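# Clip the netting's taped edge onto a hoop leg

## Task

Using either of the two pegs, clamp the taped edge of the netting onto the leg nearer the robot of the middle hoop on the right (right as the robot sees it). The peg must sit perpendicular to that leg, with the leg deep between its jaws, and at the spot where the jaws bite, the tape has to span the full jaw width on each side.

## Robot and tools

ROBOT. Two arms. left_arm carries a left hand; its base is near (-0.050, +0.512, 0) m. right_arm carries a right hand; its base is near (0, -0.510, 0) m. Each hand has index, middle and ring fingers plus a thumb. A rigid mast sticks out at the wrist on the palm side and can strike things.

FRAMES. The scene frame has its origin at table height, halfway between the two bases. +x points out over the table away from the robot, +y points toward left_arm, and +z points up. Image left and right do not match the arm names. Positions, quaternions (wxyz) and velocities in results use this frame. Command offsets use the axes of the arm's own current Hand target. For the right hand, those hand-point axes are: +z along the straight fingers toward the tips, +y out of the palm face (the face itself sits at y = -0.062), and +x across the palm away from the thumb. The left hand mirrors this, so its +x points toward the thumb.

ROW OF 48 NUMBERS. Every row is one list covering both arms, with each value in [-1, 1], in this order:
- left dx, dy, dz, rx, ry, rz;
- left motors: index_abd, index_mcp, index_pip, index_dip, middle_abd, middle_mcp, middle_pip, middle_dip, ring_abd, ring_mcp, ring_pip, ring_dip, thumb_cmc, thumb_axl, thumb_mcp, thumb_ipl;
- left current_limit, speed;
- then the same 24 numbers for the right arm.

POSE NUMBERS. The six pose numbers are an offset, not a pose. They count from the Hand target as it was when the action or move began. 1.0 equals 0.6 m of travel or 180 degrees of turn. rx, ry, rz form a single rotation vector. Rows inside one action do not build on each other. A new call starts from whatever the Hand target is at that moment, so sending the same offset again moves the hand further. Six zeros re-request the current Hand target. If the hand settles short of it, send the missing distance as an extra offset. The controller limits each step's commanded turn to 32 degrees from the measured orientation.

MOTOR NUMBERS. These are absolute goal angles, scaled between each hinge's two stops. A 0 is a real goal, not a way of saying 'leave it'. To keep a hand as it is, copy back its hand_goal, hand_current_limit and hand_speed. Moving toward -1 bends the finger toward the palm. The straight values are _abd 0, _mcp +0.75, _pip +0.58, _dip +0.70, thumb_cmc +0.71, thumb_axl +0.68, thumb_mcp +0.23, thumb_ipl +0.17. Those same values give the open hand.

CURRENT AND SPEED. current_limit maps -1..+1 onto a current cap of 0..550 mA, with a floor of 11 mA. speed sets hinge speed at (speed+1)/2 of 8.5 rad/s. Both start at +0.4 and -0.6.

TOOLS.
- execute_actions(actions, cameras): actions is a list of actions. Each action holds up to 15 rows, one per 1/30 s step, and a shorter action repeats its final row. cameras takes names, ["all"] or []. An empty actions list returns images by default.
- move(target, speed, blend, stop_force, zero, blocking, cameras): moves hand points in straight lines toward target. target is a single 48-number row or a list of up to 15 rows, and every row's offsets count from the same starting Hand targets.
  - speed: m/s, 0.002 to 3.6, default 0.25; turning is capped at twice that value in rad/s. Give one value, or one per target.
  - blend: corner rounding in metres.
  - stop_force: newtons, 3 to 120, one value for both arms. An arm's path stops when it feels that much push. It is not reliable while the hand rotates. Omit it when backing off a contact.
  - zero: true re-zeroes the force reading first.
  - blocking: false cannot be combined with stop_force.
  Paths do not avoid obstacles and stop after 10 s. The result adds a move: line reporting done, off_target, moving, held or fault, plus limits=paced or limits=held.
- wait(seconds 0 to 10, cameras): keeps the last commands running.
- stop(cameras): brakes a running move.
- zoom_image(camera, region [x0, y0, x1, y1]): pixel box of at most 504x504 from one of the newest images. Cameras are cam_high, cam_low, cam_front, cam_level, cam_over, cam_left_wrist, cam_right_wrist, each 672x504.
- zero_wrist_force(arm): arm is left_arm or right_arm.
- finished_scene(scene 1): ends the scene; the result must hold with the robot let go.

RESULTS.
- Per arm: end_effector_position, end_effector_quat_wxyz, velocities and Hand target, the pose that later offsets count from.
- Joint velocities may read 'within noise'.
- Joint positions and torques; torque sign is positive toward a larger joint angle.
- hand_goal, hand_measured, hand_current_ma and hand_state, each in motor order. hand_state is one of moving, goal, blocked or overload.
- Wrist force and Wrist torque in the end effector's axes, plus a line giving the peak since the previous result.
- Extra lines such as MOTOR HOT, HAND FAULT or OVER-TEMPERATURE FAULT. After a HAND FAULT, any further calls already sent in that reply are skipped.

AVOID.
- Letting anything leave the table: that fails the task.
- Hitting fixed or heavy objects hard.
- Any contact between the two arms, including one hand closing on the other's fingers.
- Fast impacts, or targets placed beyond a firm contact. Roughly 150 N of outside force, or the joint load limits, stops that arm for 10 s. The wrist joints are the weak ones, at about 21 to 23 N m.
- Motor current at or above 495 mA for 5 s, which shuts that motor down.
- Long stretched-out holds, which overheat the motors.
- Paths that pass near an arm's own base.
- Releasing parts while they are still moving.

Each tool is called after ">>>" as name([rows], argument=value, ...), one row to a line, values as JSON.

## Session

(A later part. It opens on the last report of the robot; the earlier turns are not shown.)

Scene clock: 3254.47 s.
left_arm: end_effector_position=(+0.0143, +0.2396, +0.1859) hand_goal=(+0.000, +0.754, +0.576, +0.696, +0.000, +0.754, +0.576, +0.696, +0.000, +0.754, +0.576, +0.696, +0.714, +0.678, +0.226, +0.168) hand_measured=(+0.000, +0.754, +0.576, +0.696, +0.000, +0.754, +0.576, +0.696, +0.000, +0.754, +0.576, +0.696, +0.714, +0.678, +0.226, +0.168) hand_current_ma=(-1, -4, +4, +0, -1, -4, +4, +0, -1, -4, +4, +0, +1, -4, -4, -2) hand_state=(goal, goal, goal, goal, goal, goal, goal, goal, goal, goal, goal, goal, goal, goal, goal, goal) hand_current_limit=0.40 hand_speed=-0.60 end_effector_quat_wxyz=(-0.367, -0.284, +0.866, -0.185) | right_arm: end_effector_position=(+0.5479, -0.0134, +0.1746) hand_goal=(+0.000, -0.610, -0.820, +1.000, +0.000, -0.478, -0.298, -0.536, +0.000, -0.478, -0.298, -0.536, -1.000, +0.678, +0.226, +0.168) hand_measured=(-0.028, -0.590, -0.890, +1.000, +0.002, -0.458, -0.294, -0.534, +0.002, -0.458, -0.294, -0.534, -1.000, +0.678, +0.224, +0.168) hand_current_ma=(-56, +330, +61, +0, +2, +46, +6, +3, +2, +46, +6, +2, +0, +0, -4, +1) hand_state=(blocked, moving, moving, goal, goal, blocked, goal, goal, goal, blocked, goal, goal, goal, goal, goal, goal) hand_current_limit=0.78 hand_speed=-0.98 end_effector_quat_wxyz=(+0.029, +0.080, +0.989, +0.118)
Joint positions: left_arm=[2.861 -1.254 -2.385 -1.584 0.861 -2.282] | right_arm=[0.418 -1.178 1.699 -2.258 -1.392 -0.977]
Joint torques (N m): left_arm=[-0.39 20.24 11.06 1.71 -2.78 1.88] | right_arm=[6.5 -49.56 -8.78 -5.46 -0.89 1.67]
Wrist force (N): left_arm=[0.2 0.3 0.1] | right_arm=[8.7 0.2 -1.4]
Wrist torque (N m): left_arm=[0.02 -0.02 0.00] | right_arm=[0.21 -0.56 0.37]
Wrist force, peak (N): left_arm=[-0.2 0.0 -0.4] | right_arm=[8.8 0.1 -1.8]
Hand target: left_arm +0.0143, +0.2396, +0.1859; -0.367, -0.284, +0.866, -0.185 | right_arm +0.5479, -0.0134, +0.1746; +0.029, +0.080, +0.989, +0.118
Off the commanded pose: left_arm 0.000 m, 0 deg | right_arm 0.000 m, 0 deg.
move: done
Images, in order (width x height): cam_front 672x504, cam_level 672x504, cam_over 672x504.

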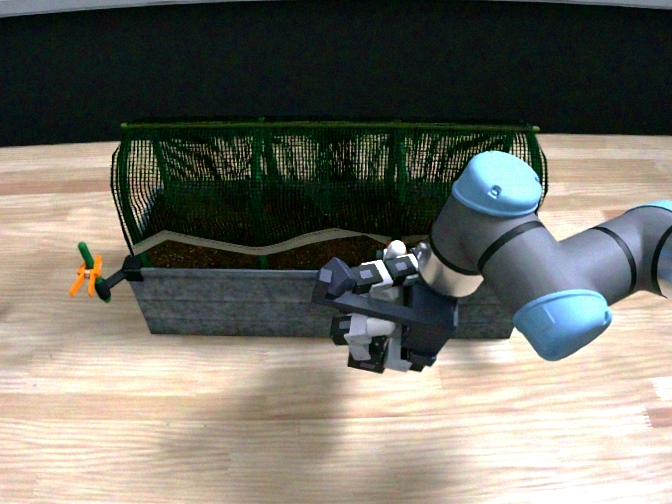

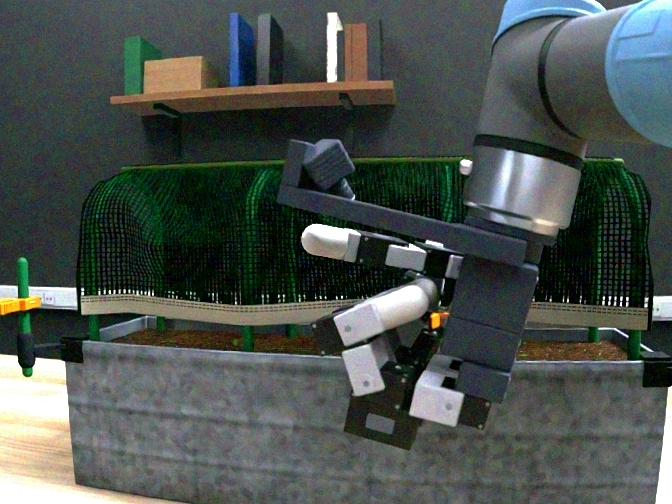

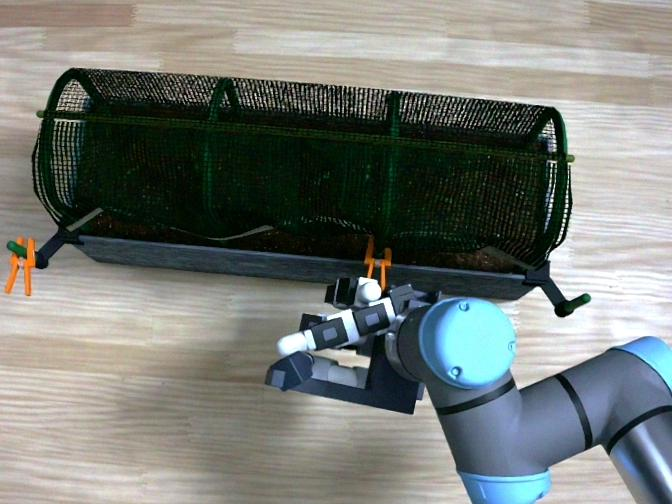

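>>> wait(seconds=2, cameras=["cam_over"])

>>> zoom_image(camera="cam_over", region=[350, 230, 400, 300])

Scene clock: 3260.63 s.
left_arm: end_effector_position=(+0.0143, +0.2396, +0.1859) hand_goal=(+0.000, +0.754, +0.576, +0.696, +0.000, +0.754, +0.576, +0.696, +0.000, +0.754, +0.576, +0.696, +0.714, +0.678, +0.226, +0.168) hand_measured=(+0.000, +0.754, +0.576, +0.696, +0.000, +0.754, +0.576, +0.696, +0.000, +0.754, +0.576, +0.696, +0.714, +0.678, +0.226, +0.168) hand_current_ma=(-1, -4, +4, +0, -1, -4, +4, +0, -1, -4, +4, +0, +1, -4, -4, -2) hand_state=(goal, goal, goal, goal, goal, goal, goal, goal, goal, goal, goal, goal, goal, goal, goal, goal) hand_current_limit=0.40 hand_speed=-0.60 end_effector_quat_wxyz=(-0.367, -0.284, +0.866, -0.185) | right_arm: end_effector_position=(+0.5479, -0.0134, +0.1746) hand_goal=(+0.000, -0.610, -0.820, +1.000, +0.000, -0.478, -0.298, -0.536, +0.000, -0.478, -0.298, -0.536, -1.000, +0.678, +0.226, +0.168) hand_measured=(-0.024, -0.568, -0.808, +1.000, +0.002, -0.458, -0.294, -0.534, +0.002, -0.458, -0.294, -0.534, -1.000, +0.678, +0.224, +0.168) hand_current_ma=(-43, +117, +23, +0, +2, +46, +6, +3, +2, +46, +6, +2, +0, +0, -4, +1) hand_state=(blocked, blocked, goal, goal, goal, blocked, goal, goal, goal, blocked, goal, goal, goal, goal, goal, goal) hand_current_limit=0.78 hand_speed=-0.98 end_effector_quat_wxyz=(+0.029, +0.080, +0.989, +0.118)
Joint positions: left_arm=[2.861 -1.254 -2.385 -1.584 0.861 -2.282] | right_arm=[0.418 -1.178 1.699 -2.258 -1.392 -0.977]
Joint torques (N m): left_arm=[0.17 20.65 11.43 1.97 -2.75 2.13] | right_arm=[6.74 -49.09 -10.66 -5.32 -1 0]
Wrist force (N): left_arm=[0.2 0.3 -0.1] | right_arm=[4.2 -0.3 -0.6]
Wrist torque (N m): left_arm=[0.04 -0.03 0.01] | right_arm=[0.21 -0.32 0.12]
Wrist force, peak (N): left_arm=[-0.1 0.2 -0.5] | right_arm=[8.7 -0.2 -1.2]
Hand target: left_arm +0.0143, +0.2396, +0.1859; -0.367, -0.284, +0.866, -0.185 | right_arm +0.5479, -0.0134, +0.1746; +0.029, +0.080, +0.989, +0.118
Off the commanded pose: left_arm 0.000 m, 0 deg | right_arm 0.000 m, 0 deg.
wait: 2.00 s; at rest from the start
Images, in order (width x height): cam_over 672x504.

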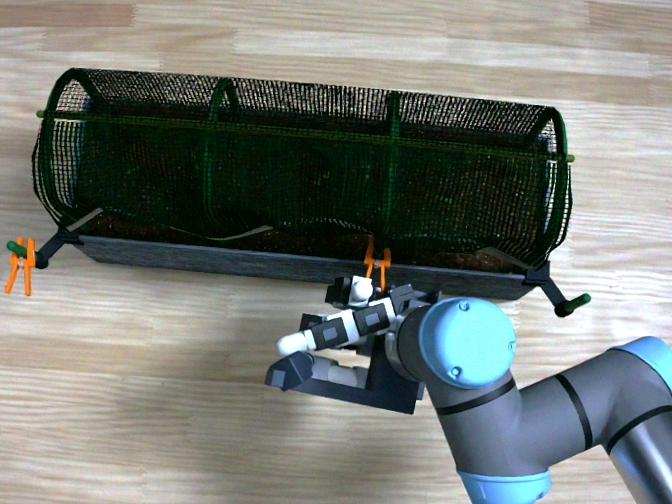

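Scaled by 7.200 from the camera's 672x504 image, which has a finer 960x720 frame.

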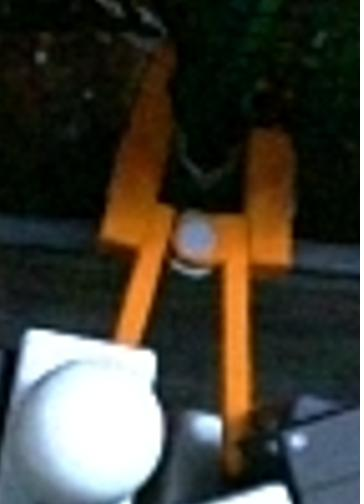

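>>> move(target=[0,0,0,0,0,0,0,0.754,0.576,0.696,0,0.754,0.576,0.696,0,0.754,0.576,0.696,0.714,0.678,0.226,0.168,0.4,-0.6,0,0,0,0,0,0,0,-0.58,-0.72,1,0,-0.479,-0.299,-0.536,0,-0.479,-0.299,-0.536,-1,0.678,0.226,0.168,0.78,-0.98], speed=0.008)

>>> wait(seconds=2.5, cameras=["cam_over", "cam_front", "cam_level"])

>>> zoom_image(camera="cam_over", region=[350, 230, 400, 300])

>>> zoom_image(camera="cam_level", region=[426, 304, 452, 336])

Scene clock: 3275.53 s.
left_arm: end_effector_position=(+0.0143, +0.2396, +0.1859) hand_goal=(+0.000, +0.754, +0.576, +0.696, +0.000, +0.754, +0.576, +0.696, +0.000, +0.754, +0.576, +0.696, +0.714, +0.678, +0.226, +0.168) hand_measured=(+0.000, +0.754, +0.576, +0.696, +0.000, +0.754, +0.576, +0.696, +0.000, +0.754, +0.576, +0.696, +0.714, +0.678, +0.226, +0.168) hand_current_ma=(-1, -4, +4, +0, -1, -4, +4, +0, -1, -4, +4, +0, +1, -4, -4, -2) hand_state=(goal, goal, goal, goal, goal, goal, goal, goal, goal, goal, goal, goal, goal, goal, goal, goal) hand_current_limit=0.40 hand_speed=-0.60 end_effector_quat_wxyz=(-0.367, -0.284, +0.866, -0.185) | right_arm: end_effector_position=(+0.5479, -0.0134, +0.1746) hand_goal=(+0.000, -0.580, -0.720, +1.000, +0.000, -0.478, -0.298, -0.536, +0.000, -0.478, -0.298, -0.536, -1.000, +0.678, +0.226, +0.168) hand_measured=(-0.004, -0.554, -0.722, +1.000, +0.002, -0.458, -0.294, -0.534, +0.002, -0.458, -0.294, -0.534, -1.000, +0.678, +0.224, +0.168) hand_current_ma=(-5, +61, -2, +0, +2, +46, +5, +3, +2, +46, +6, +2, +0, +0, -4, +1) hand_state=(goal, blocked, goal, goal, goal, blocked, goal, goal, goal, blocked, goal, goal, goal, goal, goal, goal) hand_current_limit=0.78 hand_speed=-0.98 end_effector_quat_wxyz=(+0.029, +0.080, +0.989, +0.118)
Joint positions: left_arm=[2.861 -1.254 -2.385 -1.584 0.861 -2.282] | right_arm=[0.418 -1.178 1.699 -2.258 -1.392 -0.977]
Joint torques (N m): left_arm=[-0.31 19.61 11.88 1.95 -2.65 1.88] | right_arm=[6.53 -48.62 -10 -5.13 1.63 -1.05]
Wrist force (N): left_arm=[-0.2 0.0 -0.2] | right_arm=[-0.2 0.0 0.1]
Wrist torque (N m): left_arm=[0.01 0.01 -0.01] | right_arm=[0.15 -0.10 -0.11]
Wrist force, peak (N): left_arm=[-0.1 0.3 -0.5] | right_arm=[4.5 -0.4 -0.7]
Hand target: left_arm +0.0143, +0.2396, +0.1859; -0.367, -0.284, +0.866, -0.185 | right_arm +0.5479, -0.0134, +0.1746; +0.029, +0.080, +0.989, +0.118
Off the commanded pose: left_arm 0.000 m, 0 deg | right_arm 0.000 m, 0 deg.
move: done

Scene clock: 3278.03 s.
left_arm: end_effector_position=(+0.0143, +0.2396, +0.1859) hand_goal=(+0.000, +0.754, +0.576, +0.696, +0.000, +0.754, +0.576, +0.696, +0.000, +0.754, +0.576, +0.696, +0.714, +0.678, +0.226, +0.168) hand_measured=(+0.000, +0.754, +0.576, +0.696, +0.000, +0.754, +0.576, +0.696, +0.000, +0.754, +0.576, +0.696, +0.714, +0.678, +0.226, +0.168) hand_current_ma=(-1, -4, +4, +0, -1, -4, +4, +0, -1, -4, +4, +0, +1, -4, -4, -2) hand_state=(goal, goal, goal, goal, goal, goal, goal, goal, goal, goal, goal, goal, goal, goal, goal, goal) hand_current_limit=0.40 hand_speed=-0.60 end_effector_quat_wxyz=(-0.367, -0.284, +0.866, -0.185) | right_arm: end_effector_position=(+0.5479, -0.0134, +0.1746) hand_goal=(+0.000, -0.580, -0.720, +1.000, +0.000, -0.478, -0.298, -0.536, +0.000, -0.478, -0.298, -0.536, -1.000, +0.678, +0.226, +0.168) hand_measured=(-0.004, -0.554, -0.722, +1.000, +0.002, -0.458, -0.294, -0.534, +0.002, -0.458, -0.294, -0.534, -1.000, +0.678, +0.224, +0.168) hand_current_ma=(-5, +61, -2, +0, +2, +46, +5, +3, +2, +46, +6, +2, +0, +0, -4, +1) hand_state=(goal, blocked, goal, goal, goal, blocked, goal, goal, goal, blocked, goal, goal, goal, goal, goal, goal) hand_current_limit=0.78 hand_speed=-0.98 end_effector_quat_wxyz=(+0.029, +0.080, +0.989, +0.118)
Joint positions: left_arm=[2.861 -1.254 -2.385 -1.584 0.861 -2.282] | right_arm=[0.418 -1.178 1.699 -2.258 -1.392 -0.977]
Joint torques (N m): left_arm=[-0.32 19.52 10.8 2.15 -2.85 1.96] | right_arm=[7.65 -47.31 -11.04 -4.76 1.4 -1.19]
Wrist force (N): left_arm=[0.0 0.1 -0.1] | right_arm=[-0.1 0.4 0.0]
Wrist torque (N m): left_arm=[0.01 0.00 0.00] | right_arm=[0.20 -0.11 -0.09]
Wrist force, peak (N): left_arm=[0.1 0.2 -0.5] | right_arm=[-0.5 0.1 -0.2]
Hand target: left_arm +0.0143, +0.2396, +0.1859; -0.367, -0.284, +0.866, -0.185 | right_arm +0.5479, -0.0134, +0.1746; +0.029, +0.080, +0.989, +0.118
Off the commanded pose: left_arm 0.000 m, 0 deg | right_arm 0.000 m, 0 deg.
wait: 2.50 s; at rest by 0.17 s
Images, in order (width x height): cam_front 672x504, cam_level 672x504, cam_over 672x504.

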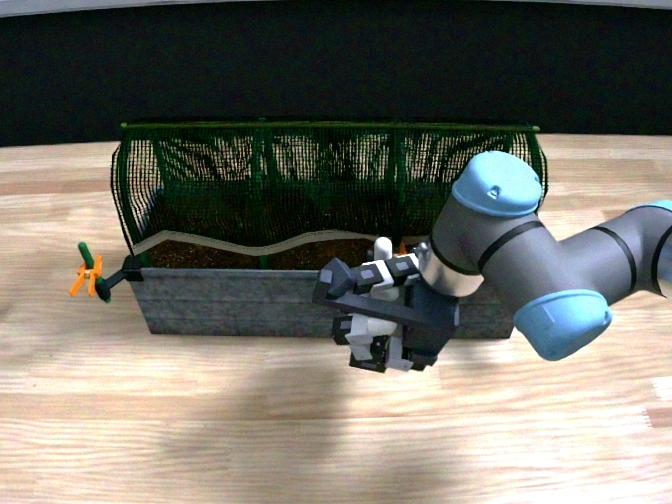

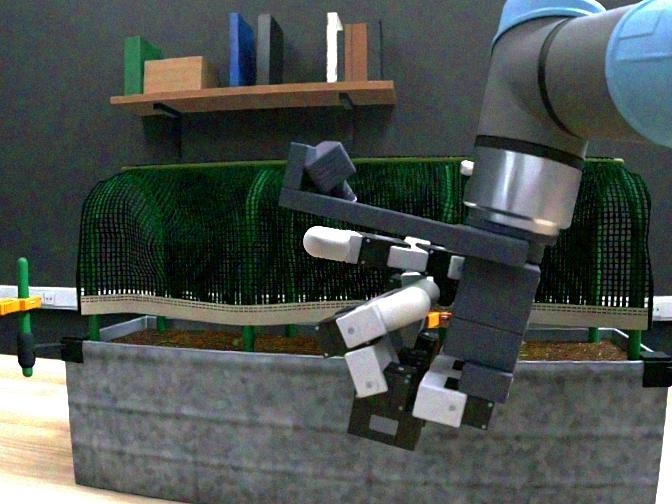

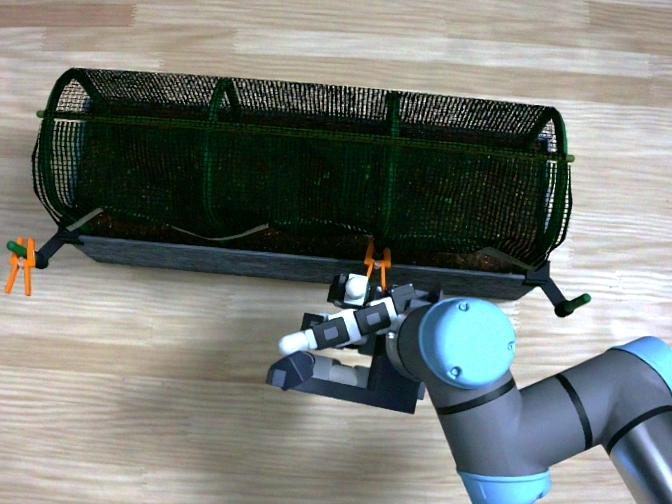

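Scaled by 7.200 from the camera's 672x504 image, which has a finer 960x720 frame.

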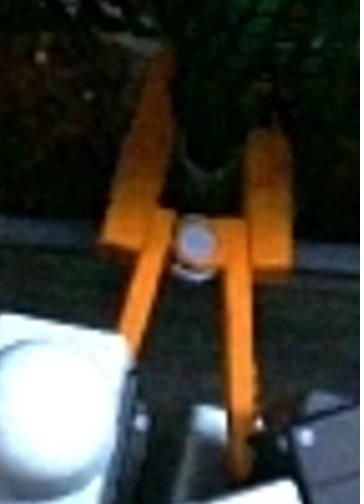

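Scaled by 15.750 from the camera's 672x504 image, which has a finer 960x720 frame.

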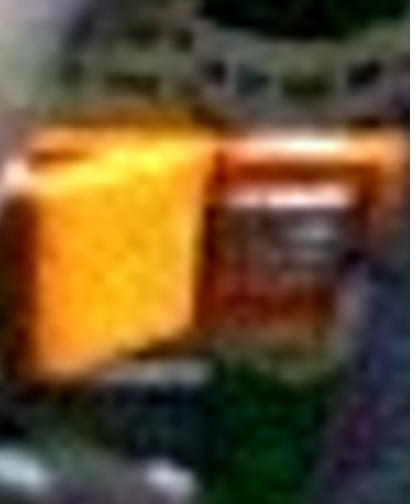

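>>> move(target=[0,0,0,0,0,0,0,0.754,0.576,0.696,0,0.754,0.576,0.696,0,0.754,0.576,0.696,0.714,0.678,0.226,0.168,0.4,-0.6,0,0,0,0,0,0,0,-0.53,-0.45,1,0,-0.479,-0.299,-0.536,0,-0.479,-0.299,-0.536,-1,0.678,0.226,0.168,0.78,-0.95], speed=0.008)

>>> wait(seconds=2, cameras=["cam_over", "cam_front", "cam_level"])

>>> zoom_image(camera="cam_over", region=[340, 230, 410, 310])

>>> zoom_image(camera="cam_level", region=[415, 295, 465, 345])

>>> zoom_image(camera="cam_front", region=[370, 220, 430, 280])

Scene clock: 3307.73 s.
left_arm: end_effector_position=(+0.0143, +0.2396, +0.1859) hand_goal=(+0.000, +0.754, +0.576, +0.696, +0.000, +0.754, +0.576, +0.696, +0.000, +0.754, +0.576, +0.696, +0.714, +0.678, +0.226, +0.168) hand_measured=(+0.000, +0.754, +0.576, +0.696, +0.000, +0.754, +0.576, +0.696, +0.000, +0.754, +0.576, +0.696, +0.714, +0.678, +0.226, +0.168) hand_current_ma=(-1, -4, +4, +0, -1, -4, +4, +0, -1, -4, +4, +0, +1, -4, -4, -2) hand_state=(goal, goal, goal, goal, goal, goal, goal, goal, goal, goal, goal, goal, goal, goal, goal, goal) hand_current_limit=0.40 hand_speed=-0.60 end_effector_quat_wxyz=(-0.367, -0.284, +0.866, -0.185) | right_arm: end_effector_position=(+0.5479, -0.0134, +0.1746) hand_goal=(+0.000, -0.530, -0.450, +1.000, +0.000, -0.478, -0.298, -0.536, +0.000, -0.478, -0.298, -0.536, -1.000, +0.678, +0.226, +0.168) hand_measured=(-0.004, -0.524, -0.452, +1.000, +0.002, -0.458, -0.294, -0.534, +0.002, -0.458, -0.294, -0.534, -1.000, +0.678, +0.224, +0.168) hand_current_ma=(-4, +9, -2, +0, +2, +46, +5, +3, +2, +46, +6, +2, +0, +0, -4, +1) hand_state=(goal, goal, goal, goal, goal, blocked, goal, goal, goal, blocked, goal, goal, goal, goal, goal, goal) hand_current_limit=0.78 hand_speed=-0.95 end_effector_quat_wxyz=(+0.029, +0.080, +0.989, +0.118)
Joint positions: left_arm=[2.861 -1.254 -2.385 -1.584 0.861 -2.282] | right_arm=[0.418 -1.178 1.699 -2.258 -1.392 -0.977]
Joint torques (N m): left_arm=[-1.02 20.62 11.06 1.92 -2.56 2.03] | right_arm=[7.26 -48.87 -10.7 -3.66 1.77 -1.18]
Wrist force (N): left_arm=[-0.1 0.3 -0.2] | right_arm=[-0.3 -0.1 -0.1]
Wrist torque (N m): left_arm=[0.04 0.01 -0.01] | right_arm=[0.16 -0.09 -0.12]
Wrist force, peak (N): left_arm=[-0.1 0.0 -0.6] | right_arm=[-0.5 -0.3 -0.2]
Hand target: left_arm +0.0143, +0.2396, +0.1859; -0.367, -0.284, +0.866, -0.185 | right_arm +0.5479, -0.0134, +0.1746; +0.029, +0.080, +0.989, +0.118
Off the commanded pose: left_arm 0.000 m, 0 deg | right_arm 0.000 m, 0 deg.
move: done

Scene clock: 3309.73 s.
left_arm: end_effector_position=(+0.0143, +0.2396, +0.1859) hand_goal=(+0.000, +0.754, +0.576, +0.696, +0.000, +0.754, +0.576, +0.696, +0.000, +0.754, +0.576, +0.696, +0.714, +0.678, +0.226, +0.168) hand_measured=(+0.000, +0.754, +0.576, +0.696, +0.000, +0.754, +0.576, +0.696, +0.000, +0.754, +0.576, +0.696, +0.714, +0.678, +0.226, +0.168) hand_current_ma=(-1, -4, +4, +0, -1, -4, +4, +0, -1, -4, +4, +0, +1, -4, -4, -2) hand_state=(goal, goal, goal, goal, goal, goal, goal, goal, goal, goal, goal, goal, goal, goal, goal, goal) hand_current_limit=0.40 hand_speed=-0.60 end_effector_quat_wxyz=(-0.367, -0.284, +0.866, -0.185) | right_arm: end_effector_position=(+0.5479, -0.0134, +0.1746) hand_goal=(+0.000, -0.530, -0.450, +1.000, +0.000, -0.478, -0.298, -0.536, +0.000, -0.478, -0.298, -0.536, -1.000, +0.678, +0.226, +0.168) hand_measured=(-0.004, -0.524, -0.452, +1.000, +0.002, -0.458, -0.294, -0.534, +0.002, -0.458, -0.294, -0.534, -1.000, +0.678, +0.224, +0.168) hand_current_ma=(-4, +9, -2, +0, +2, +46, +5, +3, +2, +46, +6, +2, +0, +0, -4, +1) hand_state=(goal, goal, goal, goal, goal, blocked, goal, goal, goal, blocked, goal, goal, goal, goal, goal, goal) hand_current_limit=0.78 hand_speed=-0.95 end_effector_quat_wxyz=(+0.029, +0.080, +0.989, +0.118)
Joint positions: left_arm=[2.861 -1.254 -2.385 -1.584 0.861 -2.282] | right_arm=[0.418 -1.178 1.699 -2.258 -1.392 -0.977]
Joint torques (N m): left_arm=[0.32 20.03 11.28 2.14 -2.76 2.08] | right_arm=[6.95 -48.98 -10.42 -3.46 1.72 -1.29]
Wrist force (N): left_arm=[0.2 0.2 -0.3] | right_arm=[0.0 0.0 -0.2]
Wrist torque (N m): left_arm=[0.03 -0.03 0.02] | right_arm=[0.20 -0.13 -0.09]
Wrist force, peak (N): left_arm=[0.0 0.2 -0.5] | right_arm=[-0.5 -0.2 -0.1]
Hand target: left_arm +0.0143, +0.2396, +0.1859; -0.367, -0.284, +0.866, -0.185 | right_arm +0.5479, -0.0134, +0.1746; +0.029, +0.080, +0.989, +0.118
Off the commanded pose: left_arm 0.000 m, 0 deg | right_arm 0.000 m, 0 deg.
wait: 2.00 s; at rest by 0.17 s
Images, in order (width x height): cam_front 672x504, cam_level 672x504, cam_over 672x504.

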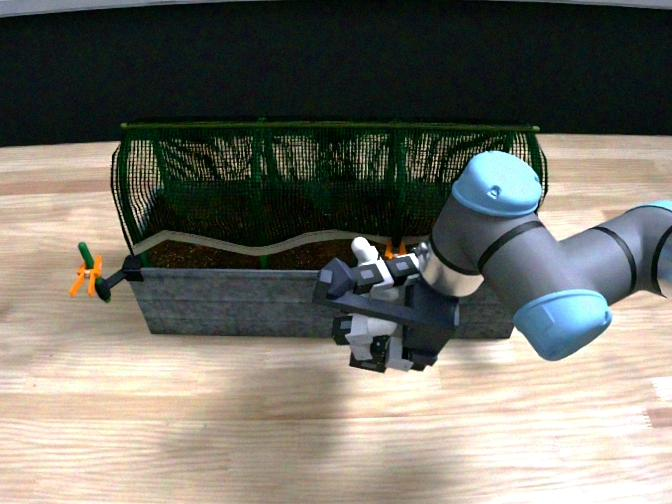

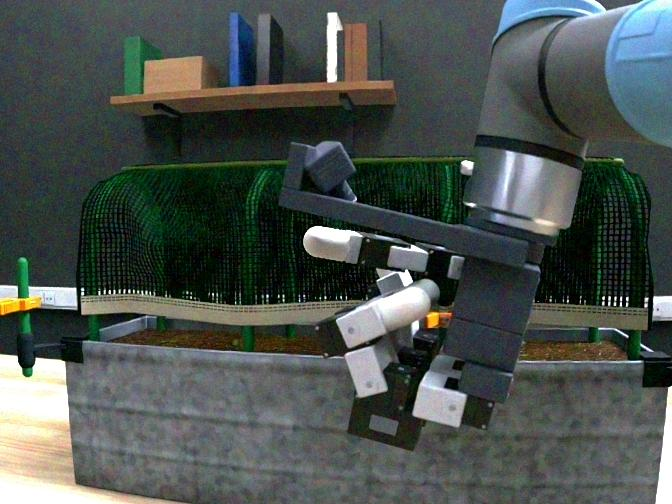

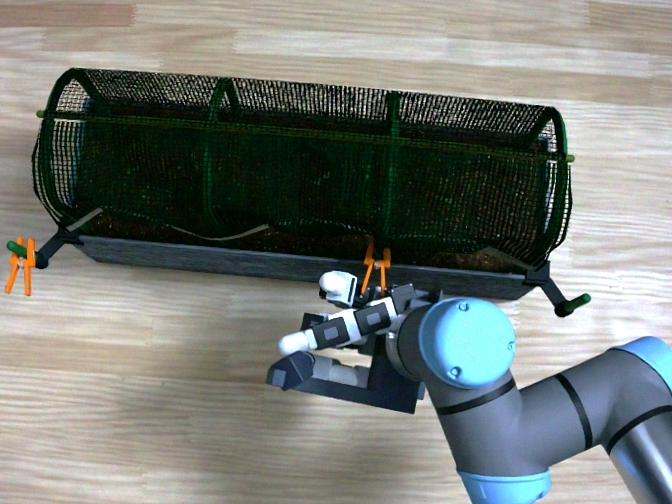

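Scaled by 6.300 from the camera's 672x504 image, which has a finer 960x720 frame.

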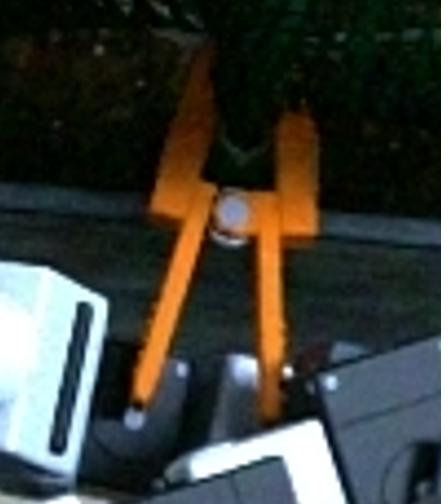

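Scaled by 10.080 from the camera's 672x504 image, which has a finer 960x720 frame.

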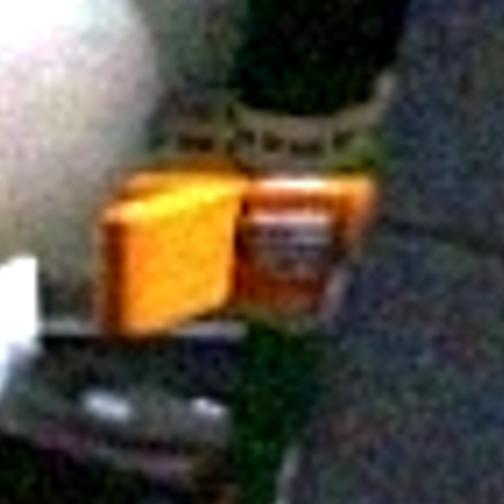

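Scaled by 8.400 from the camera's 672x504 image, which has a finer 960x720 frame.

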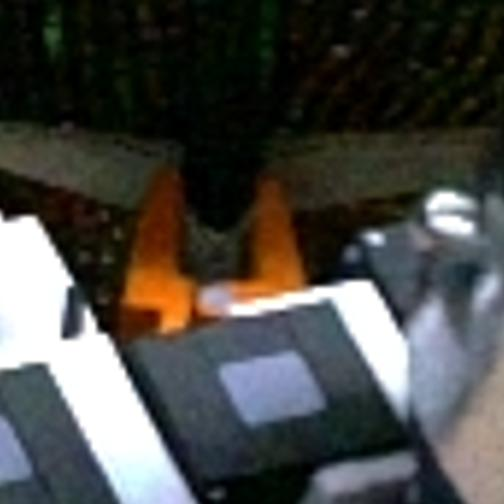

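>>> zoom_image(camera="cam_over", region=[2, 230, 42, 300])

>>> zoom_image(camera="cam_front", region=[65, 240, 115, 300])

>>> zoom_image(camera="cam_over", region=[355, 230, 405, 280])

Scaled by 7.200 from the camera's 672x504 image, which has a finer 960x720 frame.

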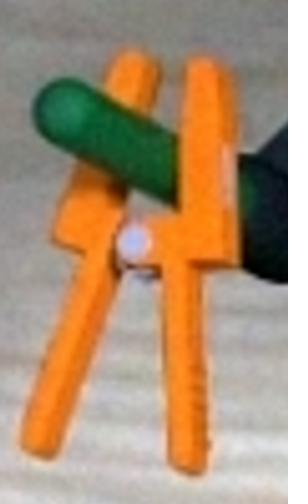

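Scaled by 8.400 from the camera's 672x504 image, which has a finer 960x720 frame.

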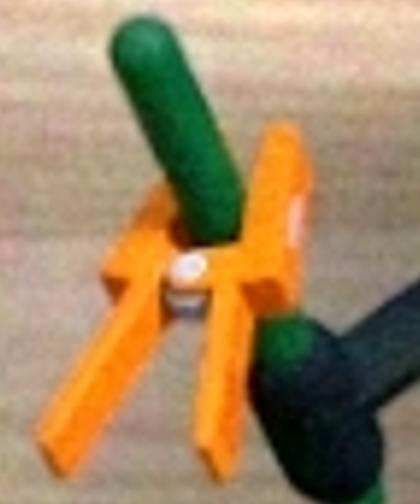

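Scaled by 10.080 from the camera's 672x504 image, which has a finer 960x720 frame.

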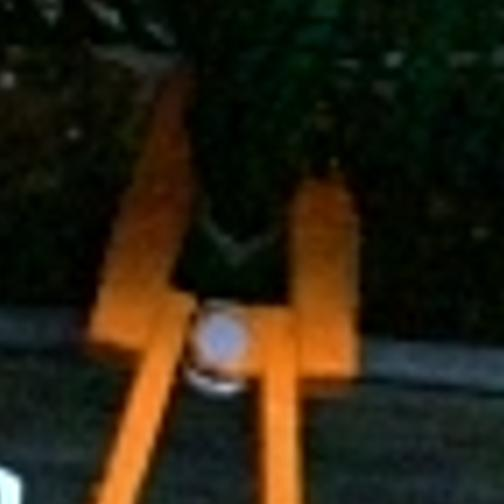

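>>> wait(seconds=0.5, cameras=["cam_over", "cam_front", "cam_level"])

>>> zoom_image(camera="cam_over", region=[355, 230, 405, 280])

>>> zoom_image(camera="cam_front", region=[380, 230, 415, 265])

>>> zoom_image(camera="cam_level", region=[422, 300, 457, 335])

Scene clock: 3344.13 s.
left_arm: end_effector_position=(+0.0143, +0.2396, +0.1859) hand_goal=(+0.000, +0.754, +0.576, +0.696, +0.000, +0.754, +0.576, +0.696, +0.000, +0.754, +0.576, +0.696, +0.714, +0.678, +0.226, +0.168) hand_measured=(+0.000, +0.754, +0.576, +0.696, +0.000, +0.754, +0.576, +0.696, +0.000, +0.754, +0.576, +0.696, +0.714, +0.678, +0.226, +0.168) hand_current_ma=(-1, -4, +4, +0, -1, -4, +4, +0, -1, -4, +4, +0, +1, -4, -4, -2) hand_state=(goal, goal, goal, goal, goal, goal, goal, goal, goal, goal, goal, goal, goal, goal, goal, goal) hand_current_limit=0.40 hand_speed=-0.60 end_effector_quat_wxyz=(-0.367, -0.284, +0.866, -0.185) | right_arm: end_effector_position=(+0.5479, -0.0134, +0.1746) hand_goal=(+0.000, -0.530, -0.450, +1.000, +0.000, -0.478, -0.298, -0.536, +0.000, -0.478, -0.298, -0.536, -1.000, +0.678, +0.226, +0.168) hand_measured=(-0.004, -0.524, -0.452, +1.000, +0.002, -0.458, -0.294, -0.534, +0.002, -0.458, -0.294, -0.534, -1.000, +0.678, +0.224, +0.168) hand_current_ma=(-4, +9, -2, +0, +2, +46, +5, +3, +2, +46, +6, +2, +0, +0, -4, +1) hand_state=(goal, goal, goal, goal, goal, blocked, goal, goal, goal, blocked, goal, goal, goal, goal, goal, goal) hand_current_limit=0.78 hand_speed=-0.95 end_effector_quat_wxyz=(+0.029, +0.080, +0.989, +0.118)
Joint positions: left_arm=[2.861 -1.254 -2.385 -1.584 0.861 -2.282] | right_arm=[0.418 -1.178 1.699 -2.258 -1.392 -0.977]
Joint torques (N m): left_arm=[-0.58 19.15 10.93 1.81 -2.89 2.07] | right_arm=[6.44 -47.51 -8.94 -2.85 1.24 -1.26]
Wrist force (N): left_arm=[-0.3 0.2 -0.1] | right_arm=[-0.1 0.0 0.0]
Wrist torque (N m): left_arm=[0.03 0.03 -0.02] | right_arm=[0.17 -0.12 -0.10]
Wrist force, peak (N): left_arm=[0.2 0.3 -0.5] | right_arm=[-0.4 -0.2 -0.2]
Hand target: left_arm +0.0143, +0.2396, +0.1859; -0.367, -0.284, +0.866, -0.185 | right_arm +0.5479, -0.0134, +0.1746; +0.029, +0.080, +0.989, +0.118
Off the commanded pose: left_arm 0.000 m, 0 deg | right_arm 0.000 m, 0 deg.
wait: 0.50 s; at rest from the start
Images, in order (width x height): cam_front 672x504, cam_level 672x504, cam_over 672x504.

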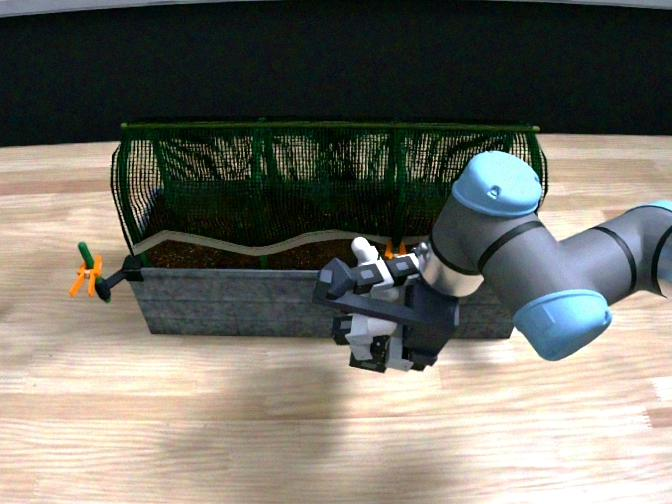

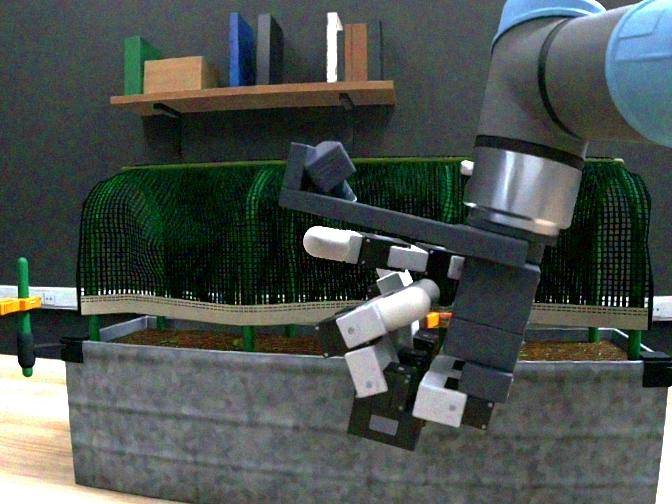

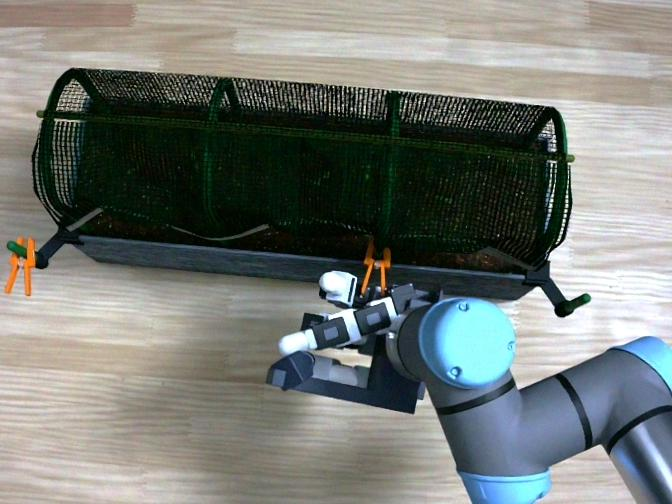

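Scaled by 10.080 from the camera's 672x504 image, which has a finer 960x720 frame.

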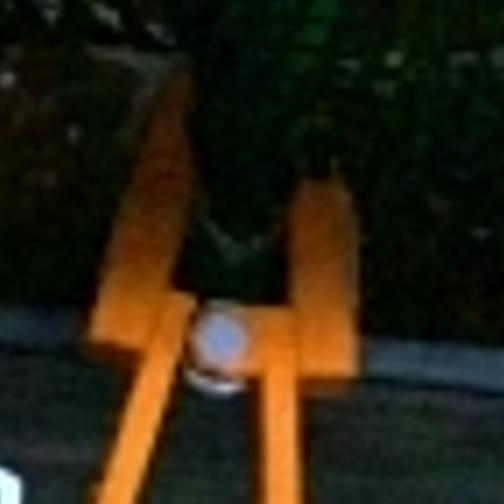

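Scaled by 14.400 from the camera's 672x504 image, which has a finer 960x720 frame.

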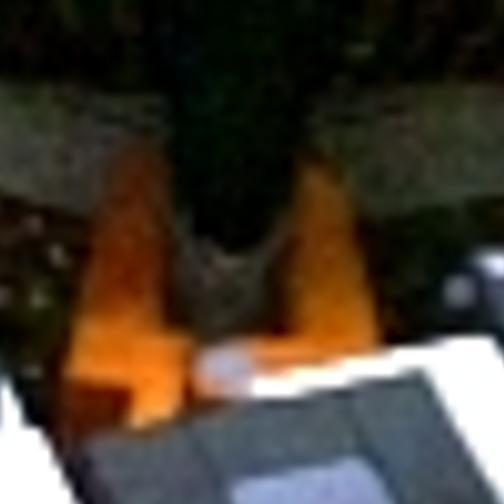

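Scaled by 14.400 from the camera's 672x504 image, which has a finer 960x720 frame.

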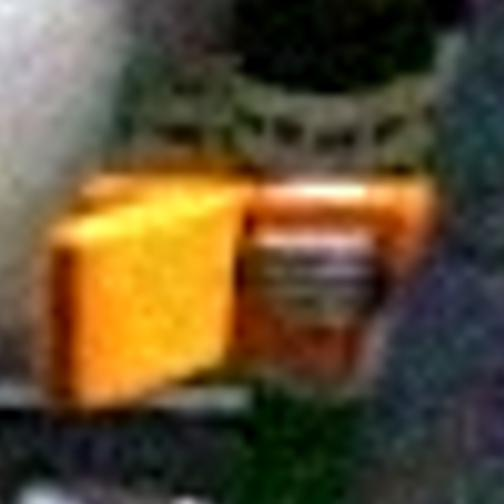

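>>> move(target=[0,0,0,0,0,0,0,0.754,0.576,0.696,0,0.754,0.576,0.696,0,0.754,0.576,0.696,0.714,0.678,0.226,0.168,0.4,-0.6,0.09785,-0.01833,-0.00838,0,0,0,0,-0.53,-0.45,1,0,-0.479,-0.299,-0.536,0,-0.479,-0.299,-0.536,-1,0.678,0.226,0.168,0.78,-0.95], speed=0.025, stop_force=4, cameras=["cam_over", "cam_front", "cam_level"])

>>> zoom_image(camera="cam_over", region=[345, 225, 415, 305])

>>> zoom_image(camera="cam_level", region=[405, 290, 475, 340])

>>> zoom_image(camera="cam_front", region=[370, 220, 430, 280])

Scene clock: 3378.67 s.
left_arm: end_effector_position=(+0.0143, +0.2396, +0.1859) hand_goal=(+0.000, +0.754, +0.576, +0.696, +0.000, +0.754, +0.576, +0.696, +0.000, +0.754, +0.576, +0.696, +0.714, +0.678, +0.226, +0.168) hand_measured=(+0.000, +0.754, +0.576, +0.696, +0.000, +0.754, +0.576, +0.696, +0.000, +0.754, +0.576, +0.696, +0.714, +0.678, +0.226, +0.168) hand_current_ma=(-1, -4, +4, +0, -1, -4, +4, +0, -1, -4, +4, +0, +1, -4, -4, -2) hand_state=(goal, goal, goal, goal, goal, goal, goal, goal, goal, goal, goal, goal, goal, goal, goal, goal) hand_current_limit=0.40 hand_speed=-0.60 end_effector_quat_wxyz=(-0.367, -0.284, +0.866, -0.185) | right_arm: end_effector_position=(+0.4880, -0.0155, +0.1746) hand_goal=(+0.000, -0.530, -0.450, +1.000, +0.000, -0.478, -0.298, -0.536, +0.000, -0.478, -0.298, -0.536, -1.000, +0.678, +0.226, +0.168) hand_measured=(-0.004, -0.524, -0.452, +1.000, +0.002, -0.458, -0.294, -0.534, +0.002, -0.458, -0.294, -0.534, -1.000, +0.678, +0.224, +0.168) hand_current_ma=(-3, +11, -2, +0, +2, +46, +5, +3, +2, +46, +6, +2, +0, +0, -4, +1) hand_state=(goal, goal, goal, goal, goal, blocked, goal, goal, goal, blocked, goal, goal, goal, goal, goal, goal) hand_current_limit=0.78 hand_speed=-0.95 end_effector_quat_wxyz=(+0.029, +0.080, +0.989, +0.118)
Joint positions: left_arm=[2.861 -1.254 -2.385 -1.584 0.861 -2.282] | right_arm=[0.459 -1.279 1.845 -2.31 -1.399 -0.936]
Joint torques (N m): left_arm=[0.15 20.32 10.41 2.34 -2.82 2.1] | right_arm=[-7.89 -19.89 -29.96 -1.56 1.5 -1.61]
Wrist force (N): left_arm=[0.0 0.3 -0.1] | right_arm=[0.0 0.1 -0.2]
Wrist torque (N m): left_arm=[0.04 0.00 0.00] | right_arm=[0.19 -0.11 -0.24]
Wrist force, peak (N): left_arm=[-0.2 0.2 -0.5] | right_arm=[-0.6 0.0 -0.2]
Hand target: left_arm +0.0143, +0.2396, +0.1859; -0.367, -0.284, +0.866, -0.185 | right_arm +0.4880, -0.0155, +0.1746; +0.029, +0.080, +0.989, +0.118
Off the commanded pose: left_arm 0.000 m, 0 deg | right_arm 0.000 m, 0 deg.
move: done
Images, in order (width x height): cam_front 672x504, cam_level 672x504, cam_over 672x504.

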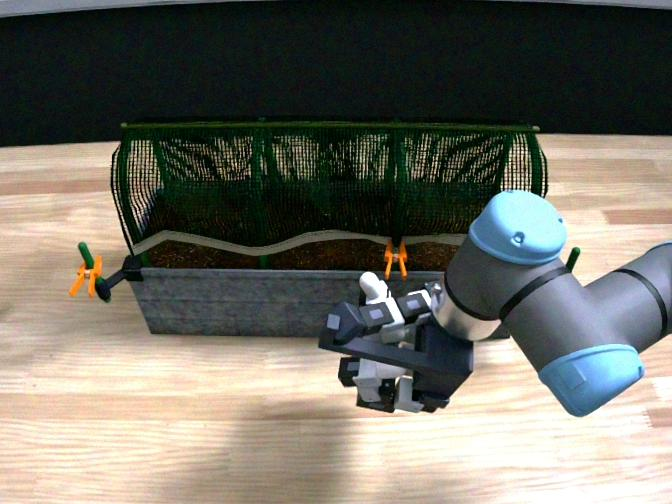

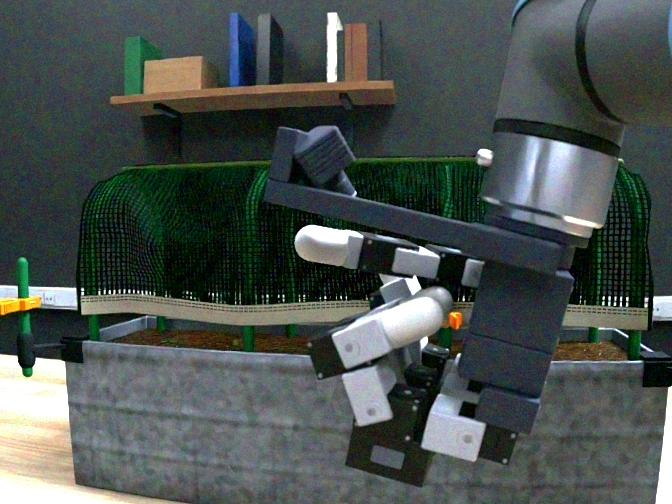

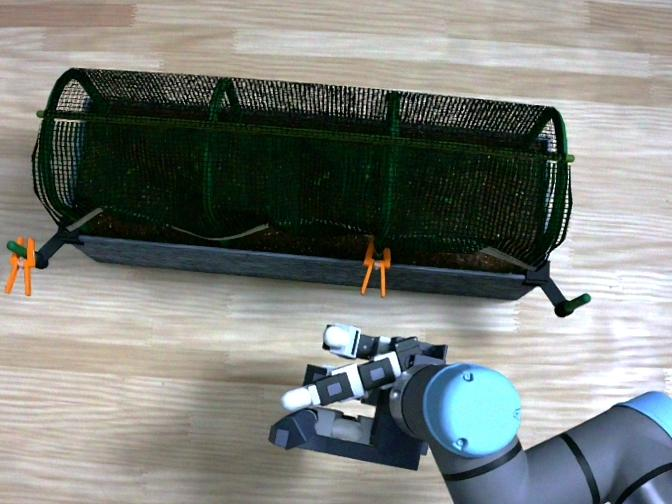

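Scaled by 6.300 from the camera's 672x504 image, which has a finer 960x720 frame.

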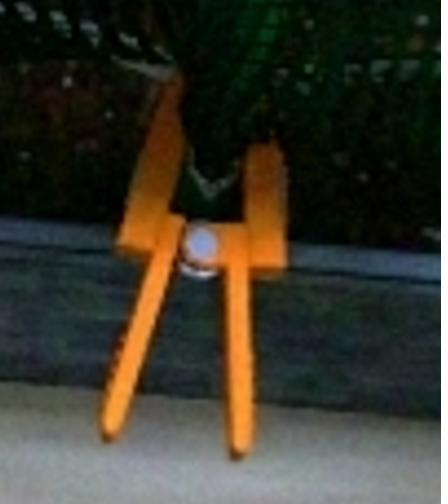

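Scaled by 7.200 from the camera's 672x504 image, which has a finer 960x720 frame.

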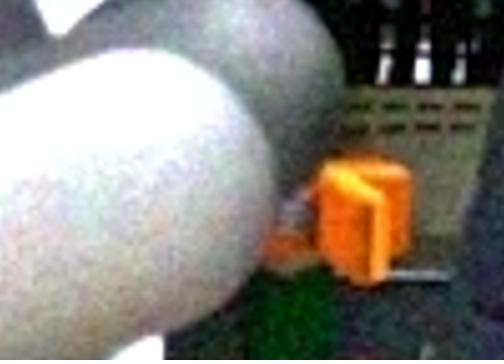

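Scaled by 8.400 from the camera's 672x504 image, which has a finer 960x720 frame.

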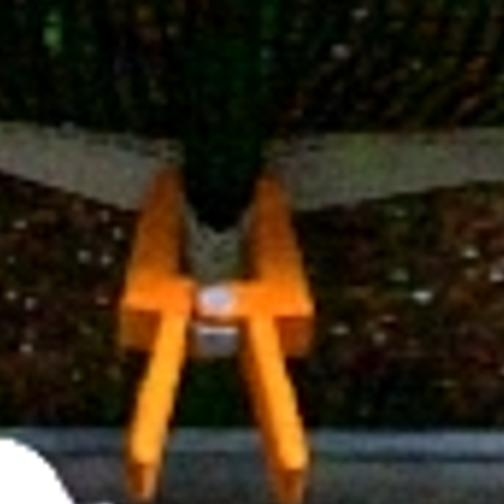

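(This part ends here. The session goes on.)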